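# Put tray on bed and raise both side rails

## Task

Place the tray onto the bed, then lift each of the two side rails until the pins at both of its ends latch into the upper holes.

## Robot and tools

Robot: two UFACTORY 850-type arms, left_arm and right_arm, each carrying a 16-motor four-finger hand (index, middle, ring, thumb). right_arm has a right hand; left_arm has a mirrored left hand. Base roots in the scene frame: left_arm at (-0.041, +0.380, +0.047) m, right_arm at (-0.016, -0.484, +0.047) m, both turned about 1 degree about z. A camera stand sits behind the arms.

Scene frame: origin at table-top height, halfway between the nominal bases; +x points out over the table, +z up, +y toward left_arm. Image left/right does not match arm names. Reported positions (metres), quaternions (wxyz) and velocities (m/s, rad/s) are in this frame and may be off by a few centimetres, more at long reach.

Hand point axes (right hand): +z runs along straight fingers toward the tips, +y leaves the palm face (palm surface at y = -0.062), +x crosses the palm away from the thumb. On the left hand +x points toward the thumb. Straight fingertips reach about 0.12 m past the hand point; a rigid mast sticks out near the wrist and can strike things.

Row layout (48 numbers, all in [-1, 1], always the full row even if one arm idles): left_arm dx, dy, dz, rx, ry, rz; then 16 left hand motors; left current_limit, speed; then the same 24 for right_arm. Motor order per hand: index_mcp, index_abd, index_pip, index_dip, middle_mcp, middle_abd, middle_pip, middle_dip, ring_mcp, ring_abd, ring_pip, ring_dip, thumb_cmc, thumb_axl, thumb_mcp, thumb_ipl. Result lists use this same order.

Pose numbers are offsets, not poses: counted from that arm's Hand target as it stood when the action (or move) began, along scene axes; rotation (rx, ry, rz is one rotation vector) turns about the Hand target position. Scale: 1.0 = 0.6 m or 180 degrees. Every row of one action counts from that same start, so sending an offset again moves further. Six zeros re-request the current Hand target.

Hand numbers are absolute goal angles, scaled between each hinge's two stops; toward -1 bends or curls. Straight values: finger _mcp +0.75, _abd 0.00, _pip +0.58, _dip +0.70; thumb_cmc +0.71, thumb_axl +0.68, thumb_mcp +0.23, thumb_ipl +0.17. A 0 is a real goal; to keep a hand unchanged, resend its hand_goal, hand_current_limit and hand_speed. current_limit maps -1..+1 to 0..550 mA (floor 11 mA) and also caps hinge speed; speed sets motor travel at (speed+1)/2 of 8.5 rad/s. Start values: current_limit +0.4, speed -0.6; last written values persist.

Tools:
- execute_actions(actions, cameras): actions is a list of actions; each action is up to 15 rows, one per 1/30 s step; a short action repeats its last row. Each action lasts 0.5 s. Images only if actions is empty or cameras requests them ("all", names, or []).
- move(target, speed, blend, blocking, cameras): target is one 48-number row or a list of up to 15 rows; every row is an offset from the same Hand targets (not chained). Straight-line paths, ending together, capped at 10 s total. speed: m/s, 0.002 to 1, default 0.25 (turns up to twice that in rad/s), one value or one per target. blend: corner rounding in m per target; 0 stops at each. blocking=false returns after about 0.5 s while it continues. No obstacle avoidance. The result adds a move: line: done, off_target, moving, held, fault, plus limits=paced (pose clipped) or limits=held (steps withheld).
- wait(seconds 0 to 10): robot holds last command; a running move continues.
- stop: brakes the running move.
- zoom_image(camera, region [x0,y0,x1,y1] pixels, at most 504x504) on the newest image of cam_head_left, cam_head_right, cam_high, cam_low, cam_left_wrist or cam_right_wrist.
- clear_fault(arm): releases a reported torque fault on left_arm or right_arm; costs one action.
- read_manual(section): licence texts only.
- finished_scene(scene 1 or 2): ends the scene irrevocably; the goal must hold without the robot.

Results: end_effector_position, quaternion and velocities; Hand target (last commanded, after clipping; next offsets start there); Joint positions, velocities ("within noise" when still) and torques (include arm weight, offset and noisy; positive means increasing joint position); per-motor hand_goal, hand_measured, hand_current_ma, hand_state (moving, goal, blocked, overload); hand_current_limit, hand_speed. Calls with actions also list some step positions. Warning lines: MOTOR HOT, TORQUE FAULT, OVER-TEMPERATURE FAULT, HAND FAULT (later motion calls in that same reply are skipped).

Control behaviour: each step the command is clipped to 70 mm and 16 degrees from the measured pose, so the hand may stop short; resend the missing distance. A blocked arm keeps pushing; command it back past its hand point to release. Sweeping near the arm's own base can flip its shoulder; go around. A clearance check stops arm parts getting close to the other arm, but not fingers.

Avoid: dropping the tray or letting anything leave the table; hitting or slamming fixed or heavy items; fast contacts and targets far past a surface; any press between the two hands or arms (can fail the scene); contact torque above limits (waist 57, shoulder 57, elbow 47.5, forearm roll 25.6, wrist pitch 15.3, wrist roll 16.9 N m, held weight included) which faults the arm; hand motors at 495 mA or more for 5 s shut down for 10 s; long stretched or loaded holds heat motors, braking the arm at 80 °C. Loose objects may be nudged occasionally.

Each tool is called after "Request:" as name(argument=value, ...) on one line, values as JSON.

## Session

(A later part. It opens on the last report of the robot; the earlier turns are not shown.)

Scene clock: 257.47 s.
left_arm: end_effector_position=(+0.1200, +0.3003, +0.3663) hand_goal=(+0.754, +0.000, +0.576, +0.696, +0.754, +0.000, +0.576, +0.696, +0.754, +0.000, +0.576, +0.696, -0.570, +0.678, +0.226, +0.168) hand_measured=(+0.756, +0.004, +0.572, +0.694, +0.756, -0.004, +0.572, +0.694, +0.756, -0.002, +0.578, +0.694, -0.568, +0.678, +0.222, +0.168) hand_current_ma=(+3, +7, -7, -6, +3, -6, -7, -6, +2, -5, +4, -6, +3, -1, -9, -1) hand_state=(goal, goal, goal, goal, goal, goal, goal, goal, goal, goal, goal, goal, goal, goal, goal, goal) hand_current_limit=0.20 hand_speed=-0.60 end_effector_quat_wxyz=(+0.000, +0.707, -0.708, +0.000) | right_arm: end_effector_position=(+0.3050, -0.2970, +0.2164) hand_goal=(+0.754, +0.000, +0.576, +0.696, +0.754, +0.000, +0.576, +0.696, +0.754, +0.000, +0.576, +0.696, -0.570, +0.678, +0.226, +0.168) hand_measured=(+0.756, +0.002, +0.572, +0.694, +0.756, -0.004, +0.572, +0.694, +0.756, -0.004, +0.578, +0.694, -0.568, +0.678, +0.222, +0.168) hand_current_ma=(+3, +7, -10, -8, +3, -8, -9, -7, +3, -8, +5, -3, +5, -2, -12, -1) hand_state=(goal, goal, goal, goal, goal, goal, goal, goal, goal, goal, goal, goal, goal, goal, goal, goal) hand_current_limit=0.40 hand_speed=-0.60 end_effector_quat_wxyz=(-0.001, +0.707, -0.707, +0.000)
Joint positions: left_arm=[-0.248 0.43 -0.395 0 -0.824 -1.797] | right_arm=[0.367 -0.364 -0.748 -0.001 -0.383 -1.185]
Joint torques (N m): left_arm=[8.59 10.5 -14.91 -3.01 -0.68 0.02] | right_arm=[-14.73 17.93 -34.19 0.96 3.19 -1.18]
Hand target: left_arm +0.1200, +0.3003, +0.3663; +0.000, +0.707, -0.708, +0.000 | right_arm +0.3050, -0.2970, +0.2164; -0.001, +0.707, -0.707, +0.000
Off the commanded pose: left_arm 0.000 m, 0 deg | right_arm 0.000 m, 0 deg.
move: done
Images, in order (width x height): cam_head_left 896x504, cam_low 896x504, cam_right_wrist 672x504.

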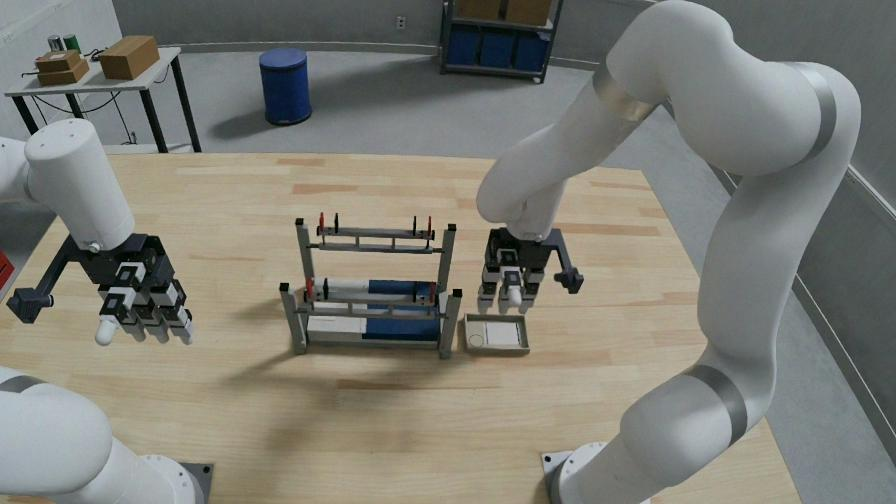

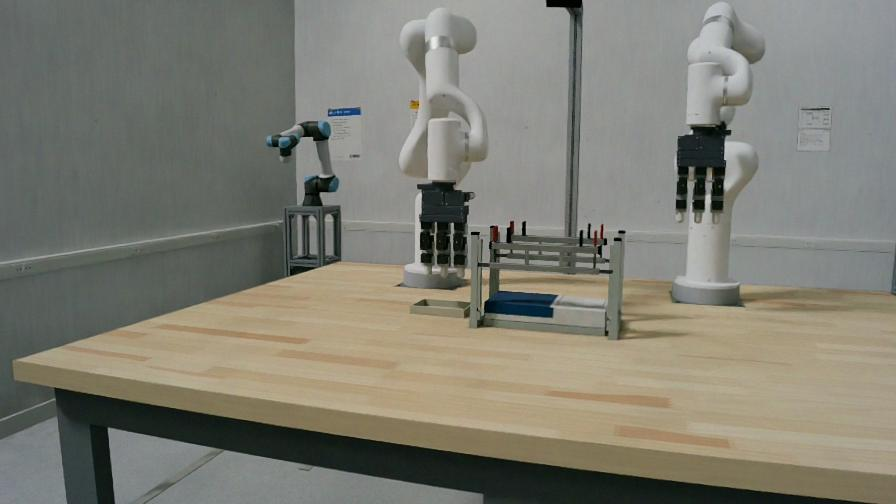

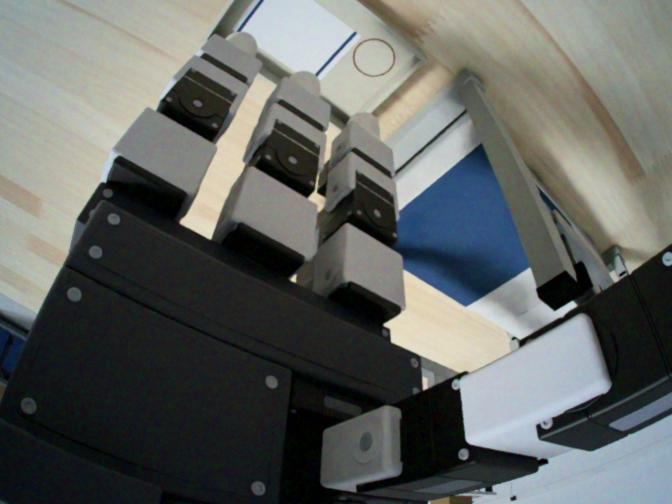

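Request:
move(target=[[0,0,0,0,0,0,0.754,0,0.576,0.696,0.754,0,0.576,0.696,0.754,0,0.576,0.696,-0.57,0.678,0.226,0.168,0.2,-0.6,0,0,-0.1373,0,0,0,0.754,0,0.576,0.696,0.754,0,0.576,0.696,0.754,0,0.576,0.696,-0.57,0.678,0.226,0.168,0.4,-0.6]], speed=0.08, cameras=["cam_low","cam_head_left"])

Request:
zoom_image(camera="cam_head_left", region=[440, 260, 560, 370])

Request:
zoom_image(camera="cam_low", region=[390, 240, 490, 330])

Scene clock: 259.57 s.
left_arm: end_effector_position=(+0.1200, +0.3003, +0.3663) hand_goal=(+0.754, +0.000, +0.576, +0.696, +0.754, +0.000, +0.576, +0.696, +0.754, +0.000, +0.576, +0.696, -0.570, +0.678, +0.226, +0.168) hand_measured=(+0.756, +0.004, +0.572, +0.694, +0.756, -0.004, +0.572, +0.694, +0.756, -0.002, +0.578, +0.694, -0.568, +0.678, +0.222, +0.168) hand_current_ma=(+3, +7, -7, -6, +3, -6, -7, -6, +2, -5, +4, -6, +3, -1, -9, -1) hand_state=(goal, goal, goal, goal, goal, goal, goal, goal, goal, goal, goal, goal, goal, goal, goal, goal) hand_current_limit=0.20 hand_speed=-0.60 end_effector_quat_wxyz=(+0.000, +0.707, -0.708, +0.000) | right_arm: end_effector_position=(+0.3051, -0.2970, +0.1340) hand_goal=(+0.754, +0.000, +0.576, +0.696, +0.754, +0.000, +0.576, +0.696, +0.754, +0.000, +0.576, +0.696, -0.570, +0.678, +0.226, +0.168) hand_measured=(+0.754, +0.002, +0.572, +0.694, +0.756, -0.004, +0.572, +0.694, +0.754, -0.004, +0.578, +0.694, -0.568, +0.678, +0.222, +0.168) hand_current_ma=(+2, +7, -10, -8, +3, -8, -9, -7, +3, -7, +5, -3, +5, -2, -12, -1) hand_state=(goal, goal, goal, goal, goal, goal, goal, goal, goal, goal, goal, goal, goal, goal, goal, goal) hand_current_limit=0.40 hand_speed=-0.60 end_effector_quat_wxyz=(-0.001, +0.707, -0.707, +0.000)
Joint positions: left_arm=[-0.248 0.43 -0.395 0 -0.824 -1.797] | right_arm=[0.367 -0.557 -0.756 -0.001 -0.199 -1.185]
Joint torques (N m): left_arm=[8.67 10.2 -15.68 -2.79 0.05 -0.32] | right_arm=[-12.9 21.99 -29.49 -1.36 3.11 0.94]
Hand target: left_arm +0.1200, +0.3003, +0.3663; +0.000, +0.707, -0.708, +0.000 | right_arm +0.3050, -0.2970, +0.1340; -0.001, +0.707, -0.707, +0.000
Off the commanded pose: left_arm 0.000 m, 0 deg | right_arm 0.000 m, 0 deg.
move: done
Images, in order (width x height): cam_head_left 896x504, cam_low 896x504.

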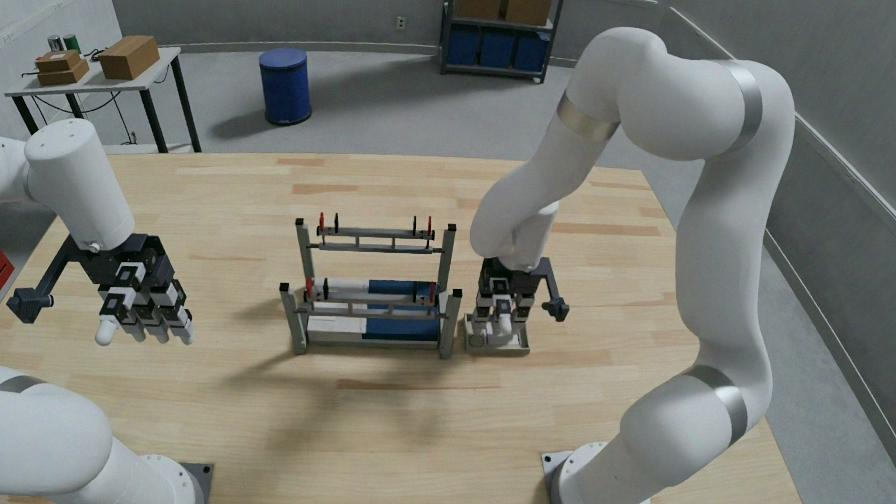

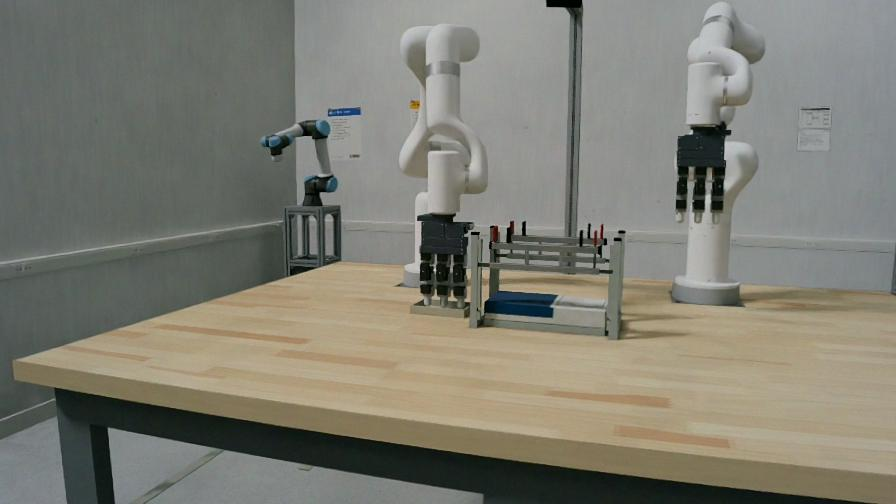

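Scaled by 4.200 from the camera's 896x504 image, which has a finer 1280x720 frame.

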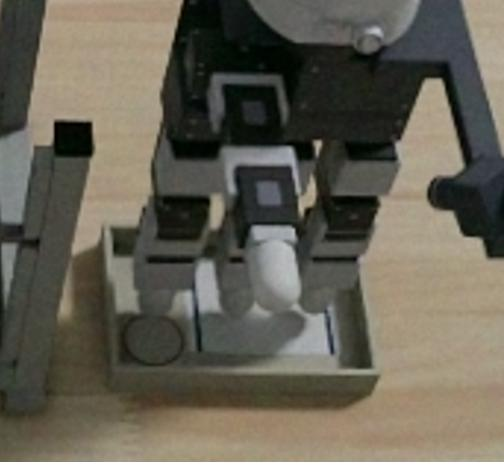

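Scaled by 5.040 from the camera's 896x504 image, which has a finer 1280x720 frame.

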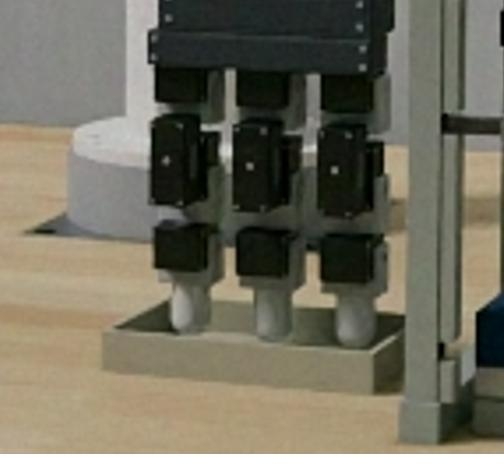

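Request:
move(target=[[0,0,0,0,0,0,0.754,0,0.576,0.696,0.754,0,0.576,0.696,0.754,0,0.576,0.696,-0.57,0.678,0.226,0.168,0.2,-0.6,-0.2517,0,0,0,0,0,0.754,0,0.576,0.696,0.754,0,0.576,0.696,0.754,0,0.576,0.696,-0.57,0.678,0.226,0.168,0.4,-0.6]], speed=0.1, cameras=["cam_low","cam_head_left"])

Request:
zoom_image(camera="cam_head_left", region=[420, 300, 580, 430])

Scene clock: 262.77 s.
left_arm: end_effector_position=(+0.1200, +0.3003, +0.3663) hand_goal=(+0.754, +0.000, +0.576, +0.696, +0.754, +0.000, +0.576, +0.696, +0.754, +0.000, +0.576, +0.696, -0.570, +0.678, +0.226, +0.168) hand_measured=(+0.756, +0.004, +0.572, +0.694, +0.756, -0.004, +0.572, +0.694, +0.756, -0.002, +0.578, +0.694, -0.568, +0.678, +0.222, +0.168) hand_current_ma=(+3, +7, -7, -6, +3, -6, -7, -6, +2, -5, +4, -6, +3, -1, -9, -1) hand_state=(goal, goal, goal, goal, goal, goal, goal, goal, goal, goal, goal, goal, goal, goal, goal, goal) hand_current_limit=0.20 hand_speed=-0.60 end_effector_quat_wxyz=(+0.000, +0.707, -0.708, +0.000) | right_arm: end_effector_position=(+0.1540, -0.2970, +0.1340) hand_goal=(+0.754, +0.000, +0.576, +0.696, +0.754, +0.000, +0.576, +0.696, +0.754, +0.000, +0.576, +0.696, -0.570, +0.678, +0.226, +0.168) hand_measured=(+0.758, +0.002, +0.578, +0.696, +0.758, -0.004, +0.576, +0.696, +0.756, -0.002, +0.578, +0.694, -0.568, +0.678, +0.222, +0.168) hand_current_ma=(+13, +3, +6, -1, +12, -8, +2, -2, +5, -6, +5, -2, +5, -2, -12, -1) hand_state=(goal, goal, goal, goal, goal, goal, goal, goal, goal, goal, goal, goal, goal, goal, goal, goal) hand_current_limit=0.40 hand_speed=-0.60 end_effector_quat_wxyz=(-0.001, +0.707, -0.707, +0.000)
Joint positions: left_arm=[-0.248 0.43 -0.395 0 -0.824 -1.797] | right_arm=[0.554 -0.365 -0.397 0.014 -0.031 -1.013]
Joint torques (N m): left_arm=[7.76 9.88 -16.88 -2.63 1.21 -0.33] | right_arm=[11.04 33.04 -1.24 -1.4 2.59 1.04]
Hand target: left_arm +0.1200, +0.3003, +0.3663; +0.000, +0.707, -0.708, +0.000 | right_arm +0.1540, -0.2970, +0.1340; -0.001, +0.707, -0.707, +0.000
Off the commanded pose: left_arm 0.000 m, 0 deg | right_arm 0.000 m, 0 deg.
move: done
Images, in order (width x height): cam_head_left 896x504, cam_low 896x504.

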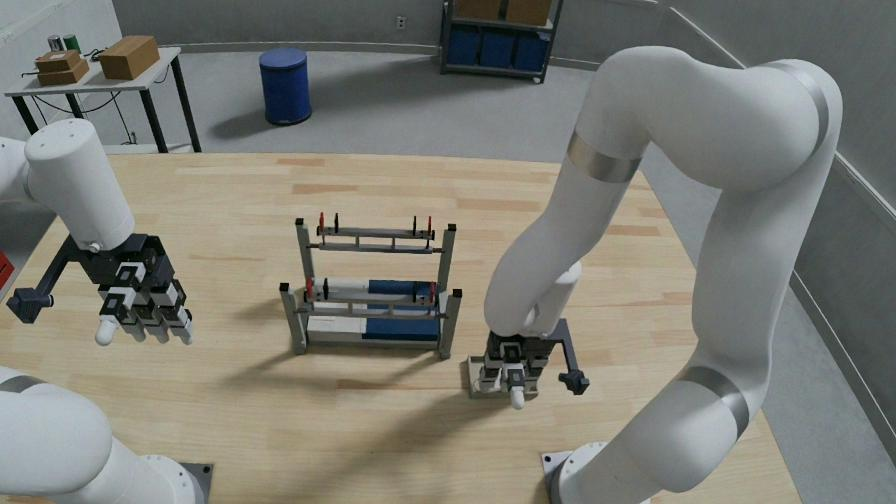

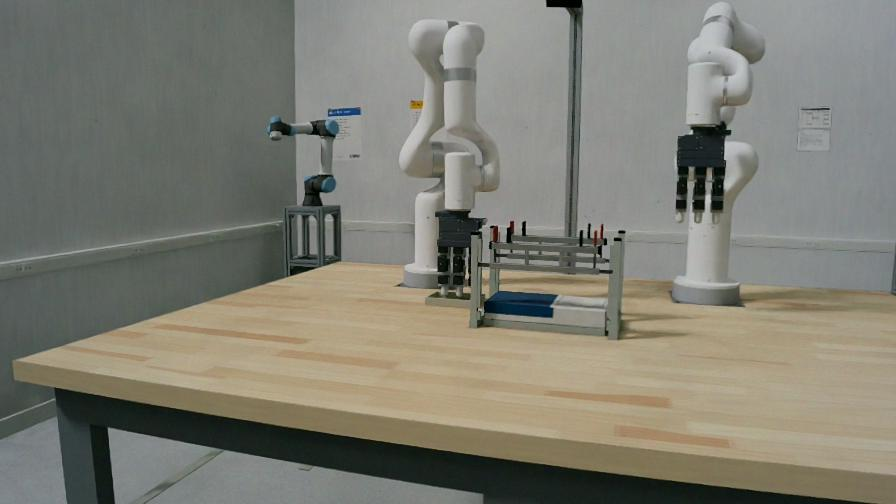

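Scaled by 3.150 from the camera's 896x504 image, which has a finer 1280x720 frame.

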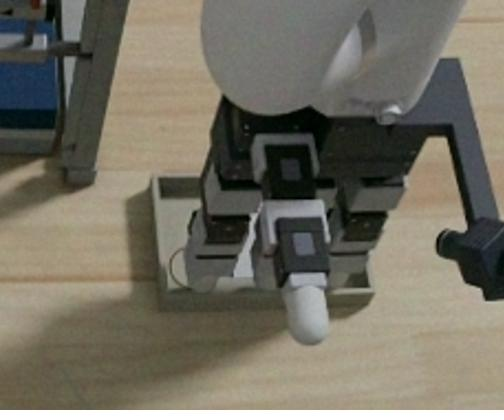

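Request:
move(target=[[0,0,0,0,0,0,0.754,0,0.576,0.696,0.754,0,0.576,0.696,0.754,0,0.576,0.696,-0.57,0.678,0.226,0.168,0.2,-0.6,-0.035,0.4767,0,0,0,0,0.754,0,0.576,0.696,0.754,0,0.576,0.696,0.754,0,0.576,0.696,-0.57,0.678,0.226,0.168,0.4,-0.6]], speed=0.12, cameras=["cam_low","cam_head_left"])

Request:
zoom_image(camera="cam_head_left", region=[290, 290, 490, 440])

Scene clock: 266.03 s.
left_arm: end_effector_position=(+0.1200, +0.3003, +0.3663) hand_goal=(+0.754, +0.000, +0.576, +0.696, +0.754, +0.000, +0.576, +0.696, +0.754, +0.000, +0.576, +0.696, -0.570, +0.678, +0.226, +0.168) hand_measured=(+0.756, +0.004, +0.572, +0.694, +0.756, -0.004, +0.572, +0.694, +0.756, -0.002, +0.578, +0.694, -0.568, +0.678, +0.222, +0.168) hand_current_ma=(+3, +7, -7, -6, +3, -6, -7, -6, +2, -5, +4, -6, +3, -1, -9, -1) hand_state=(goal, goal, goal, goal, goal, goal, goal, goal, goal, goal, goal, goal, goal, goal, goal, goal) hand_current_limit=0.20 hand_speed=-0.60 end_effector_quat_wxyz=(+0.000, +0.707, -0.708, +0.000) | right_arm: end_effector_position=(+0.1330, -0.0110, +0.1340) hand_goal=(+0.754, +0.000, +0.576, +0.696, +0.754, +0.000, +0.576, +0.696, +0.754, +0.000, +0.576, +0.696, -0.570, +0.678, +0.226, +0.168) hand_measured=(+0.756, -0.008, +0.578, +0.696, +0.756, -0.004, +0.576, +0.696, +0.756, -0.002, +0.578, +0.694, -0.568, +0.678, +0.222, +0.168) hand_current_ma=(+6, -24, +7, +0, +4, -7, +2, -2, +4, -6, +5, -2, +4, -2, -12, -1) hand_state=(goal, goal, goal, goal, goal, goal, goal, goal, goal, goal, goal, goal, goal, goal, goal, goal) hand_current_limit=0.40 hand_speed=-0.60 end_effector_quat_wxyz=(-0.001, +0.707, -0.707, +0.000)
Joint positions: left_arm=[-0.248 0.43 -0.395 0 -0.824 -1.797] | right_arm=[1.075 -0.663 -0.957 -0.003 -0.294 -0.475]
Joint torques (N m): left_arm=[8.41 10.3 -18.1 -2.3 1.27 -0.27] | right_arm=[12.8 24.16 -32.25 -1.93 -3.03 1.17]
Hand target: left_arm +0.1200, +0.3003, +0.3663; +0.000, +0.707, -0.708, +0.000 | right_arm +0.1330, -0.0110, +0.1340; -0.001, +0.707, -0.707, +0.000
Off the commanded pose: left_arm 0.000 m, 0 deg | right_arm 0.000 m, 0 deg.
move: done
Images, in order (width x height): cam_head_left 896x504, cam_low 896x504.

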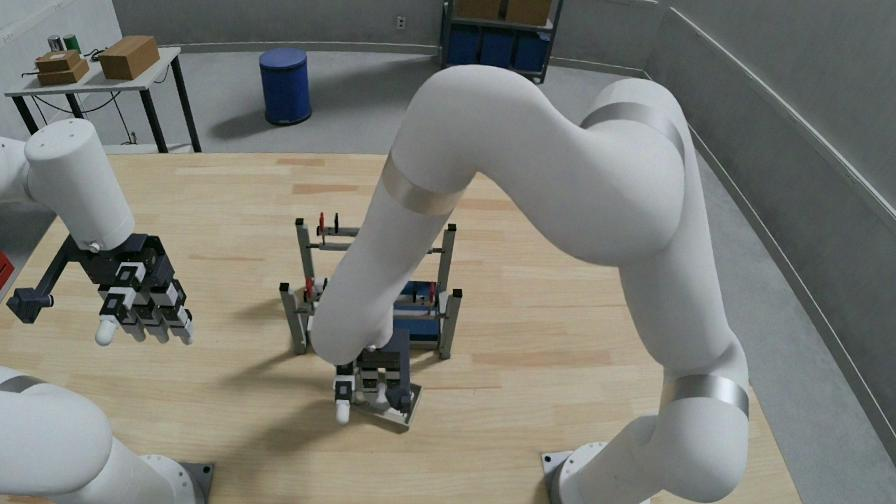

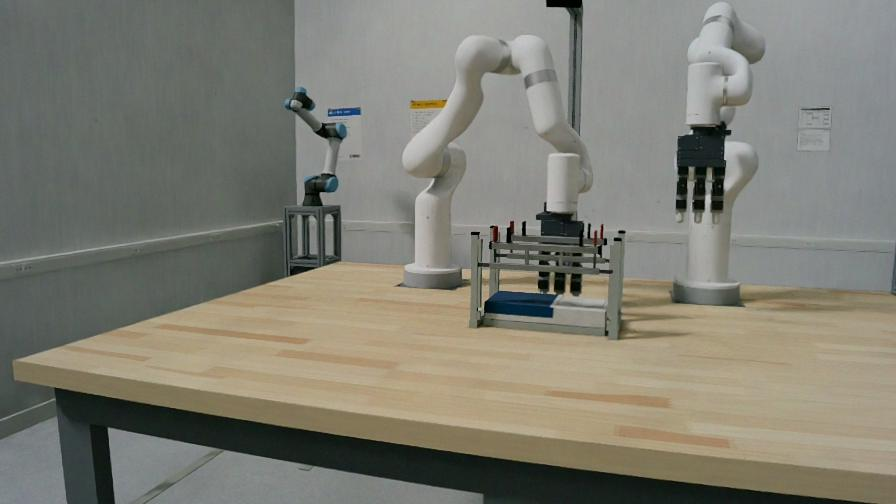

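Scaled by 2.520 from the camera's 896x504 image, which has a finer 1280x720 frame.

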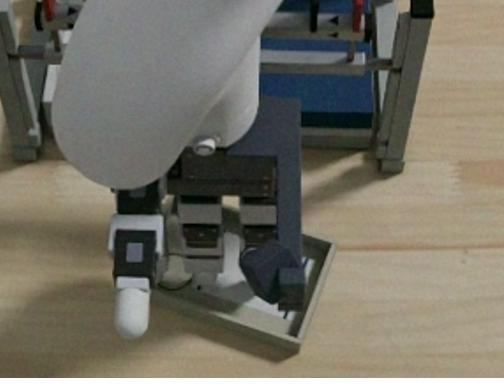

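Request:
move(target=[[0,0,0,0,0,0,0.754,0,0.576,0.696,0.754,0,0.576,0.696,0.754,0,0.576,0.696,-0.57,0.678,0.226,0.168,0.2,-0.6,0.02,-0.04,0,0,0,0,0.754,0,0.576,0.696,0.754,0,0.576,0.696,0.754,0,0.576,0.696,-0.57,0.678,0.226,0.168,0.4,-0.6],[0,0,0,0,0,0,0.754,0,0.576,0.696,0.754,0,0.576,0.696,0.754,0,0.576,0.696,-0.57,0.678,0.226,0.168,0.2,-0.6,-0.085,-0.04,0,0,0,0,0.754,0,0.576,0.696,0.754,0,0.576,0.696,0.754,0,0.576,0.696,-0.57,0.678,0.226,0.168,0.4,-0.6],[0,0,0,0,0,0,0.754,0,0.576,0.696,0.754,0,0.576,0.696,0.754,0,0.576,0.696,-0.57,0.678,0.226,0.168,0.2,-0.6,-0.05,-0.04,0,0,0,0,0.754,0,0.576,0.696,0.754,0,0.576,0.696,0.754,0,0.576,0.696,-0.57,0.678,0.226,0.168,0.4,-0.6],[0,0,0,0,0,0,0.754,0,0.576,0.696,0.754,0,0.576,0.696,0.754,0,0.576,0.696,-0.57,0.678,0.226,0.168,0.2,-0.6,-0.05,-0.08,0.25,0,0,0,0.754,0,0.576,0.696,0.754,0,0.576,0.696,0.754,0,0.576,0.696,-0.57,0.678,0.226,0.168,0.4,-0.6],[0,0,0,0,0,0,0.754,0,0.576,0.696,0.754,0,0.576,0.696,0.754,0,0.576,0.696,-0.57,0.678,0.226,0.168,0.2,-0.6,-0.05,-0.4,0.25,0,0,0,0.754,0,0.576,0.696,0.754,0,0.576,0.696,0.754,0,0.576,0.696,-0.57,0.678,0.226,0.168,0.4,-0.6]], speed=[0.06, 0.06, 0.06, 0.15, 0.25], cameras=["cam_high","cam_head_left","cam_left_wrist","cam_right_wrist"])

Request:
zoom_image(camera="cam_head_left", region=[290, 290, 490, 460])

Scene clock: 272.67 s.
left_arm: end_effector_position=(+0.1200, +0.3003, +0.3663) hand_goal=(+0.754, +0.000, +0.576, +0.696, +0.754, +0.000, +0.576, +0.696, +0.754, +0.000, +0.576, +0.696, -0.570, +0.678, +0.226, +0.168) hand_measured=(+0.756, +0.004, +0.572, +0.694, +0.756, -0.004, +0.572, +0.694, +0.756, -0.002, +0.578, +0.694, -0.568, +0.678, +0.222, +0.168) hand_current_ma=(+3, +7, -7, -6, +3, -6, -7, -6, +2, -5, +4, -6, +3, -1, -9, -1) hand_state=(goal, goal, goal, goal, goal, goal, goal, goal, goal, goal, goal, goal, goal, goal, goal, goal) hand_current_limit=0.20 hand_speed=-0.60 end_effector_quat_wxyz=(+0.000, +0.707, -0.708, +0.000) | right_arm: end_effector_position=(+0.1030, -0.2509, +0.2840) hand_goal=(+0.754, +0.000, +0.576, +0.696, +0.754, +0.000, +0.576, +0.696, +0.754, +0.000, +0.576, +0.696, -0.570, +0.678, +0.226, +0.168) hand_measured=(+0.756, -0.002, +0.578, +0.698, +0.754, -0.002, +0.576, +0.696, +0.754, -0.002, +0.578, +0.694, -0.568, +0.678, +0.222, +0.168) hand_current_ma=(+3, -6, +7, +3, +1, -7, +2, -2, +1, -6, +5, -2, +3, -2, -12, -1) hand_state=(goal, goal, goal, goal, goal, goal, goal, goal, goal, goal, goal, goal, goal, goal, goal, goal) hand_current_limit=0.40 hand_speed=-0.60 end_effector_quat_wxyz=(-0.001, +0.707, -0.707, +0.000)
Joint positions: left_arm=[-0.248 0.43 -0.395 0 -0.824 -1.797] | right_arm=[0.784 0.131 -0.395 -0.001 -0.524 -0.768]
Joint torques (N m): left_arm=[7.1 9 -19.93 -1.25 1.29 -0.35] | right_arm=[-12.86 21.25 -12.2 2.08 -3.31 -0.97]
Hand target: left_arm +0.1200, +0.3003, +0.3663; +0.000, +0.707, -0.708, +0.000 | right_arm +0.1030, -0.2510, +0.2840; -0.001, +0.707, -0.707, +0.000
Off the commanded pose: left_arm 0.000 m, 0 deg | right_arm 0.000 m, 0 deg.
move: done
Images, in order (width x height): cam_head_left 896x504, cam_high 896x504, cam_left_wrist 672x504, cam_right_wrist 672x504.

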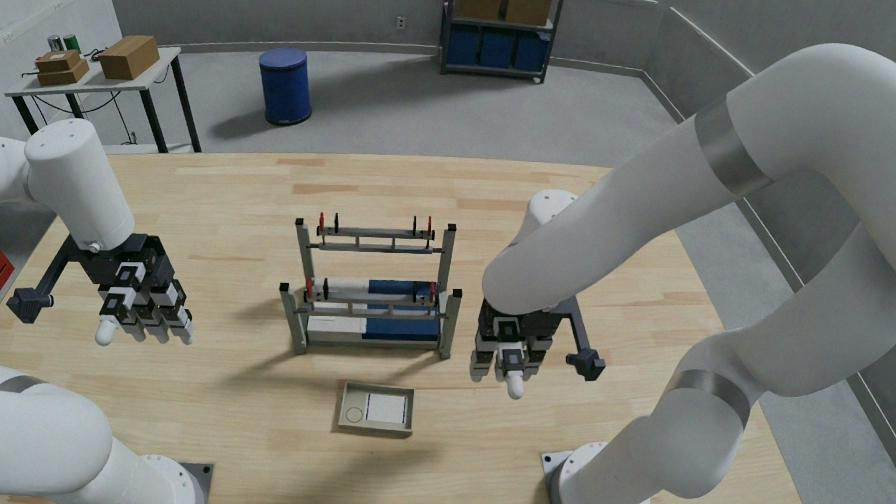

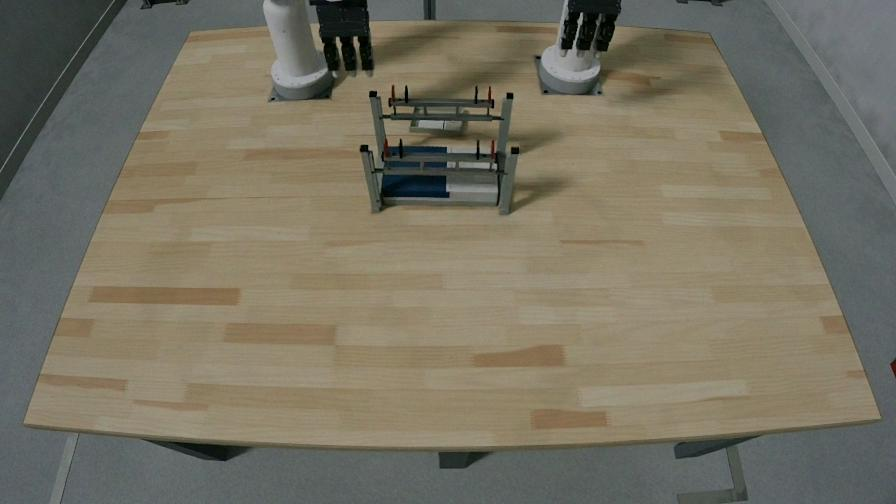

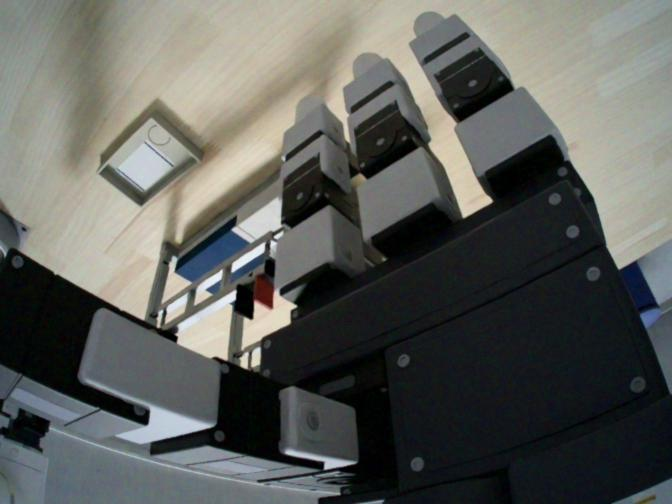

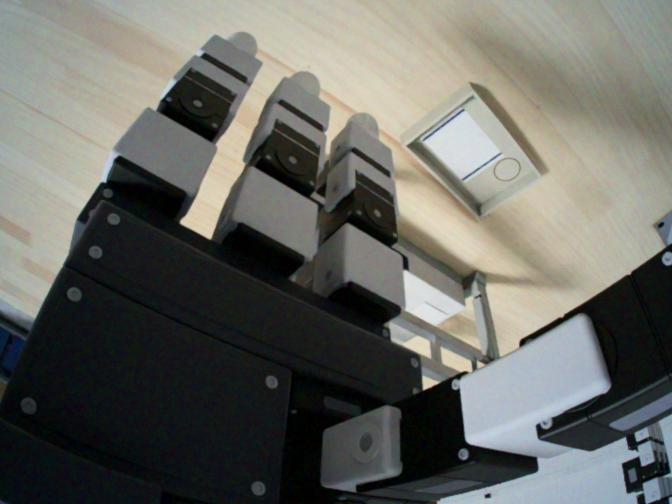

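Scaled by 2.520 from the camera's 896x504 image, which has a finer 1280x720 frame.

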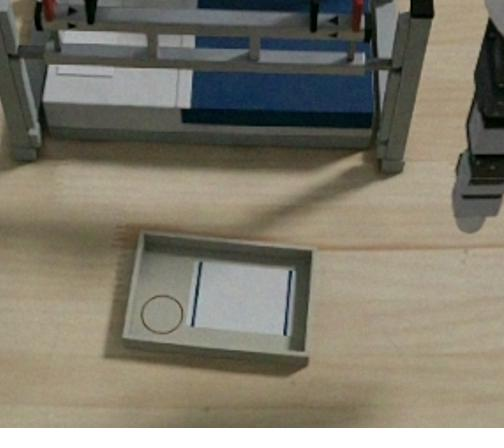

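Request:
move(target=[[0.01,-0.458,-0.19,0,0,0,0.754,0.1,0.576,0.696,0.754,-0.1,0.576,0.696,0.754,0,-0.738,-0.61,-0.57,0.678,0.226,0.168,0.2,-0.6,0.003,0.21,-0.055,0,0,0,0.754,0.1,0.576,0.696,0.754,-0.1,0.576,0.696,0.754,0,-0.738,-0.61,-0.57,0.678,0.226,0.168,0.2,-0.6]], speed=0.2, cameras=["cam_low","cam_head_left","cam_head_right","cam_left_wrist","cam_right_wrist"])

Request:
zoom_image(camera="cam_head_left", region=[290, 300, 460, 460])

Request:
zoom_image(camera="cam_head_right", region=[290, 300, 460, 460])

Scene clock: 279.70 s.
left_arm: end_effector_position=(+0.1260, +0.0255, +0.2523) hand_goal=(+0.754, +0.100, +0.576, +0.696, +0.754, -0.100, +0.576, +0.696, +0.754, +0.000, -0.738, -0.610, -0.570, +0.678, +0.226, +0.168) hand_measured=(+0.756, +0.096, +0.572, +0.694, +0.756, -0.096, +0.572, +0.694, +0.756, -0.002, -0.732, -0.608, -0.568, +0.678, +0.222, +0.168) hand_current_ma=(+2, -6, -7, -6, +2, +7, -7, -6, +2, -5, +17, +6, +2, -1, -9, -1) hand_state=(goal, goal, goal, goal, goal, goal, goal, goal, goal, goal, goal, goal, goal, goal, goal, goal) hand_current_limit=0.20 hand_speed=-0.60 end_effector_quat_wxyz=(+0.000, +0.707, -0.708, +0.000) | right_arm: end_effector_position=(+0.1048, -0.1250, +0.2510) hand_goal=(+0.754, +0.100, +0.576, +0.696, +0.754, -0.100, +0.576, +0.696, +0.754, +0.000, -0.738, -0.610, -0.570, +0.678, +0.226, +0.168) hand_measured=(+0.754, +0.096, +0.578, +0.698, +0.754, -0.096, +0.576, +0.696, +0.754, -0.002, -0.732, -0.608, -0.568, +0.678, +0.222, +0.168) hand_current_ma=(+3, -9, +7, +3, +1, +10, +2, -2, +1, -6, +21, +7, +3, -2, -12, -1) hand_state=(goal, goal, goal, goal, goal, goal, goal, goal, goal, goal, goal, goal, goal, goal, goal, goal) hand_current_limit=0.20 hand_speed=-0.60 end_effector_quat_wxyz=(-0.001, +0.707, -0.707, +0.000)
Joint positions: left_arm=[-0.942 -0.245 -0.7 0.002 -0.454 -2.493] | right_arm=[1.005 -0.199 -0.638 -0.002 -0.438 -0.546]
Joint torques (N m): left_arm=[-7.8 11.01 -31.06 4.14 2.26 -0.73] | right_arm=[13.01 13.02 -34.3 -1.61 3.2 1.15]
Hand target: left_arm +0.1260, +0.0255, +0.2523; +0.000, +0.707, -0.708, +0.000 | right_arm +0.1048, -0.1250, +0.2510; -0.001, +0.707, -0.707, +0.000
Off the commanded pose: left_arm 0.000 m, 0 deg | right_arm 0.000 m, 0 deg.
move: done
Images, in order (width x height): cam_head_left 896x504, cam_head_right 896x504, cam_low 896x504, cam_left_wrist 672x504, cam_right_wrist 672x504.

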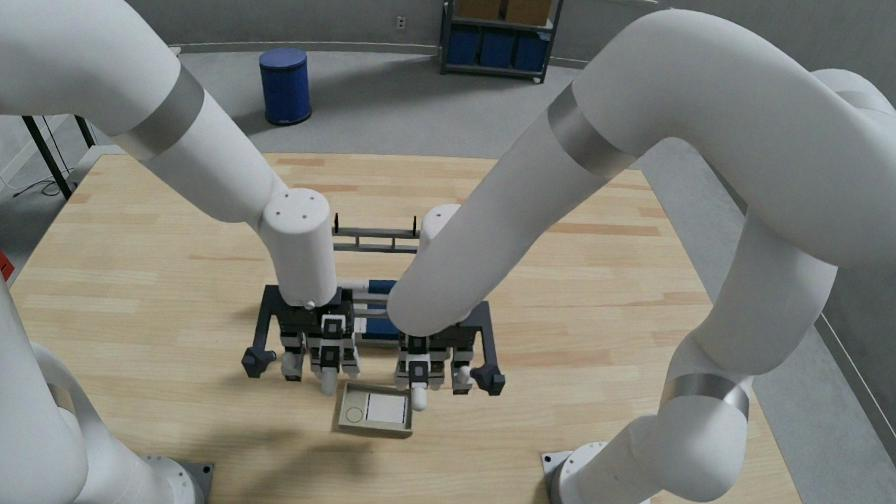

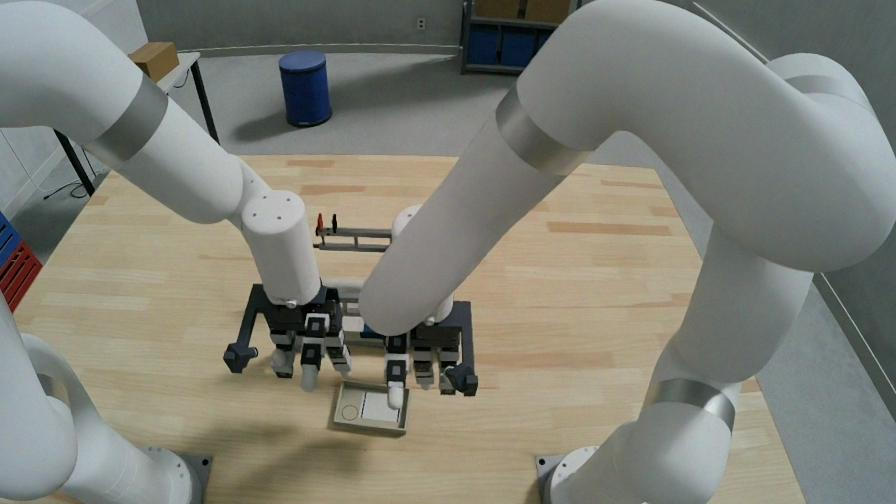

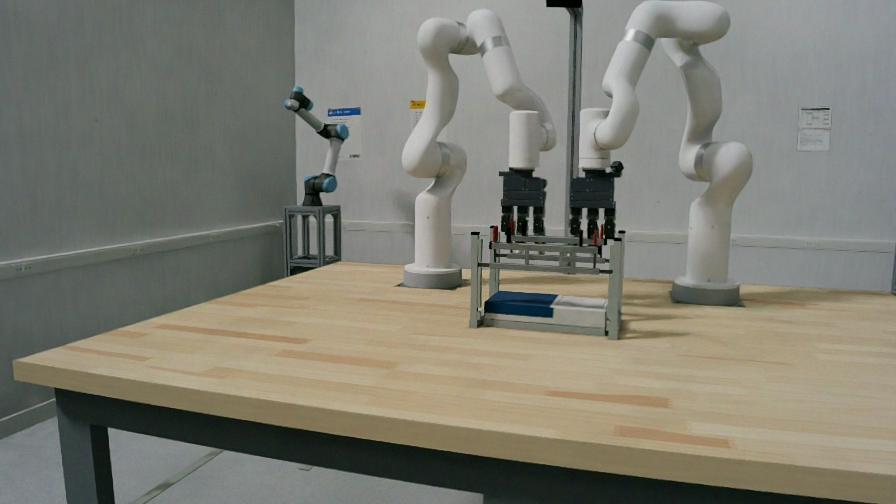

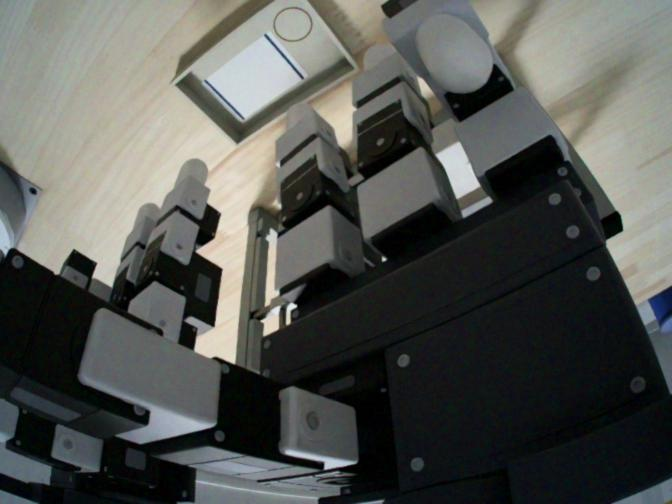

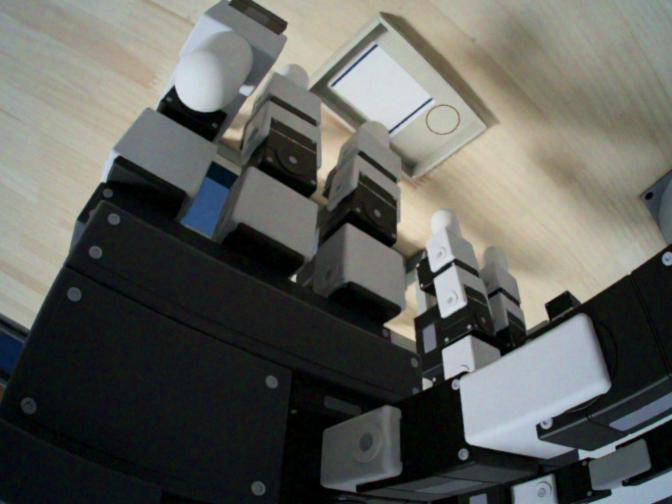

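Scaled by 2.965 from the camera's 896x504 image, which has a finer 1280x720 frame.

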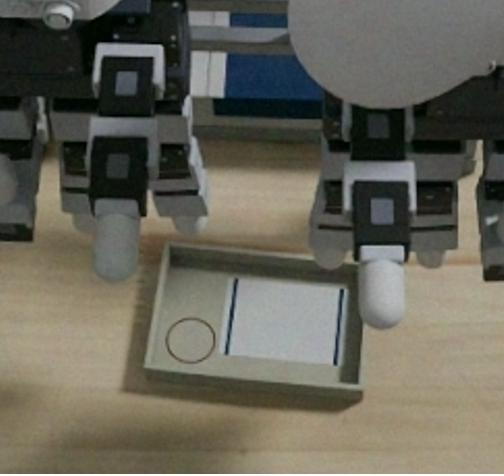

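Scaled by 2.965 from the camera's 896x504 image, which has a finer 1280x720 frame.

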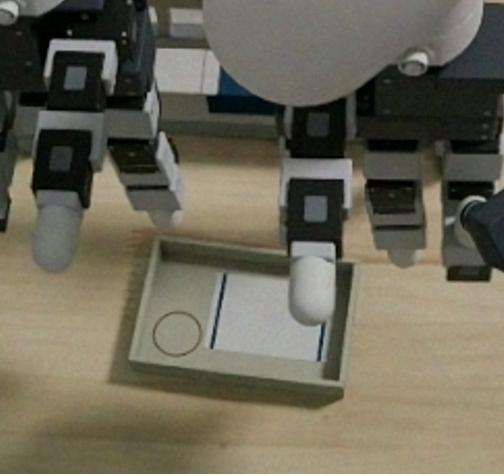

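Request:
move(target=[[0.005,-0.009,-0.152,0,0,0,0.754,0.1,0.576,0.696,0.754,-0.1,0.576,0.696,0.754,0,-0.738,-0.61,-0.57,0.678,0.226,0.168,0.2,-0.6,0.006,0.001,-0.15,0,0,0,0.754,0.1,0.576,0.696,0.754,-0.1,0.576,0.696,0.754,0,-0.738,-0.61,-0.57,0.678,0.226,0.168,0.2,-0.6]], speed=0.12, cameras=["cam_head_left","cam_head_right","cam_left_wrist","cam_right_wrist"])

Request:
zoom_image(camera="cam_head_left", region=[300, 340, 460, 450])

Request:
zoom_image(camera="cam_left_wrist", region=[170, 0, 420, 190])

Request:
zoom_image(camera="cam_right_wrist", region=[260, 0, 510, 190])

Scene clock: 283.57 s.
left_arm: end_effector_position=(+0.1290, +0.0201, +0.1611) hand_goal=(+0.754, +0.100, +0.576, +0.696, +0.754, -0.100, +0.576, +0.696, +0.754, +0.000, -0.738, -0.610, -0.570, +0.678, +0.226, +0.168) hand_measured=(+0.756, +0.096, +0.572, +0.694, +0.756, -0.096, +0.572, +0.694, +0.756, -0.002, -0.732, -0.608, -0.568, +0.678, +0.222, +0.168) hand_current_ma=(+2, -6, -7, -6, +2, +7, -7, -6, +2, -5, +16, +6, +2, -1, -9, -1) hand_state=(goal, goal, goal, goal, goal, goal, goal, goal, goal, goal, goal, goal, goal, goal, goal, goal) hand_current_limit=0.20 hand_speed=-0.60 end_effector_quat_wxyz=(+0.000, +0.707, -0.708, +0.000) | right_arm: end_effector_position=(+0.1084, -0.1244, +0.1610) hand_goal=(+0.754, +0.100, +0.576, +0.696, +0.754, -0.100, +0.576, +0.696, +0.754, +0.000, -0.738, -0.610, -0.570, +0.678, +0.226, +0.168) hand_measured=(+0.754, +0.096, +0.578, +0.698, +0.754, -0.096, +0.576, +0.696, +0.754, -0.002, -0.732, -0.608, -0.568, +0.678, +0.222, +0.168) hand_current_ma=(+2, -8, +7, +3, +1, +10, +2, -2, +1, -6, +20, +7, +3, -2, -12, -1) hand_state=(goal, goal, goal, goal, goal, goal, goal, goal, goal, goal, goal, goal, goal, goal, goal, goal) hand_current_limit=0.20 hand_speed=-0.60 end_effector_quat_wxyz=(-0.001, +0.707, -0.707, +0.000)
Joint positions: left_arm=[-0.944 -0.466 -0.707 0.003 -0.24 -2.496] | right_arm=[0.998 -0.424 -0.635 -0.005 -0.21 -0.551]
Joint torques (N m): left_arm=[-8.2 13.54 -26.87 2.33 2.34 -0.64] | right_arm=[-13.33 17.88 -30.02 1.47 3.07 -1.03]
Hand target: left_arm +0.1290, +0.0201, +0.1611; +0.000, +0.707, -0.708, +0.000 | right_arm +0.1084, -0.1244, +0.1610; -0.001, +0.707, -0.707, +0.000
Off the commanded pose: left_arm 0.000 m, 0 deg | right_arm 0.000 m, 0 deg.
move: done
Images, in order (width x height): cam_head_left 896x504, cam_head_right 896x504, cam_left_wrist 672x504, cam_right_wrist 672x504.

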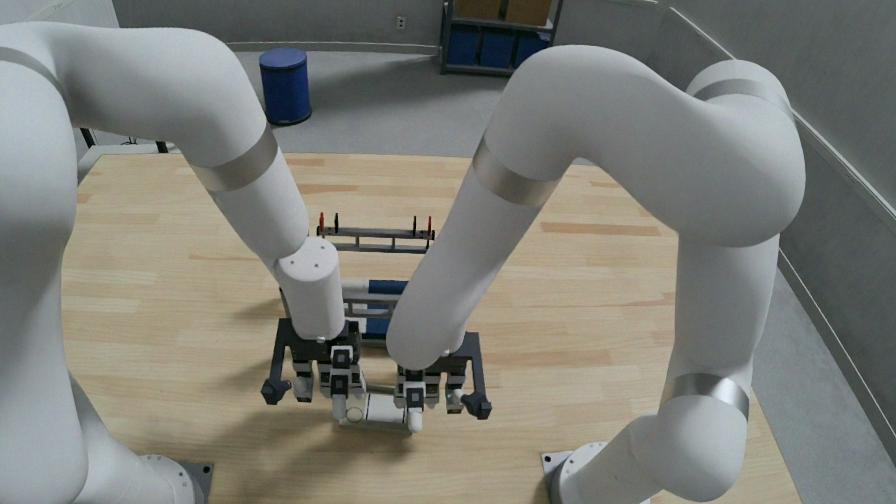

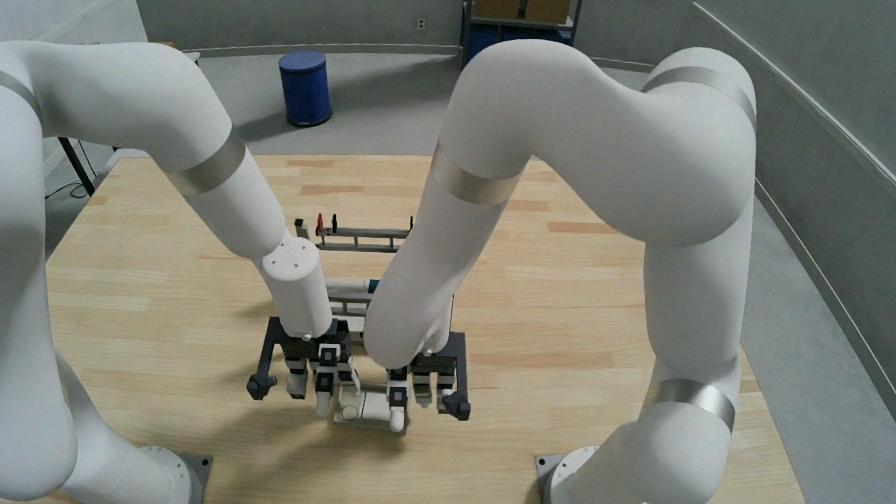

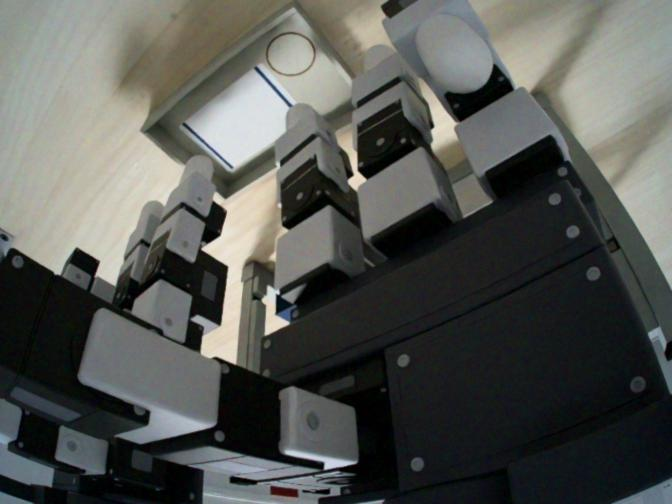

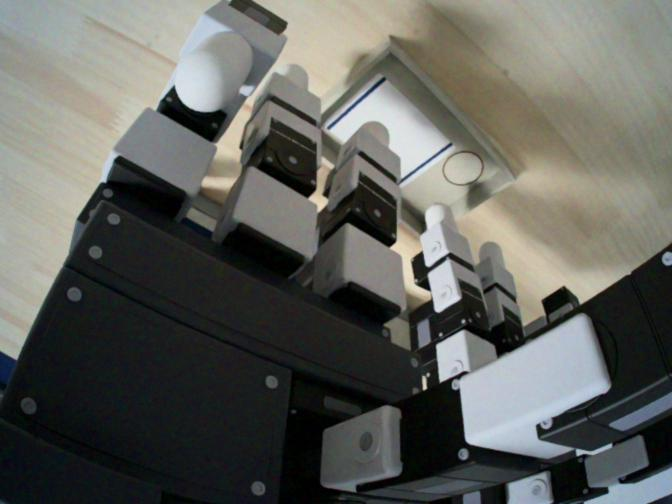

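Scaled by 3.150 from the camera's 896x504 image, which has a finer 1280x720 frame.

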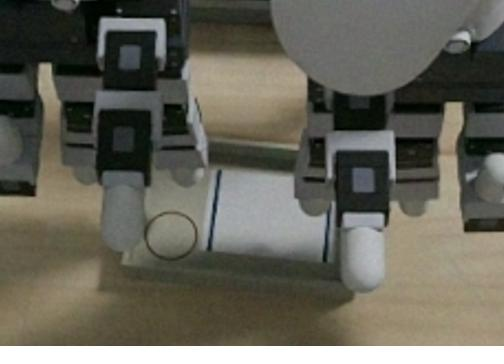

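Scaled by 2.016 from the camera's 672x504 image, which has a finer 960x720 frame.

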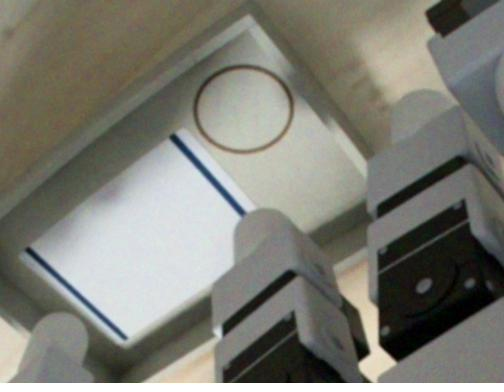

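Scaled by 2.016 from the camera's 672x504 image, which has a finer 960x720 frame.

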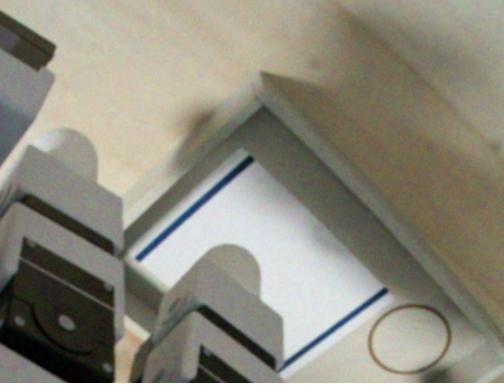

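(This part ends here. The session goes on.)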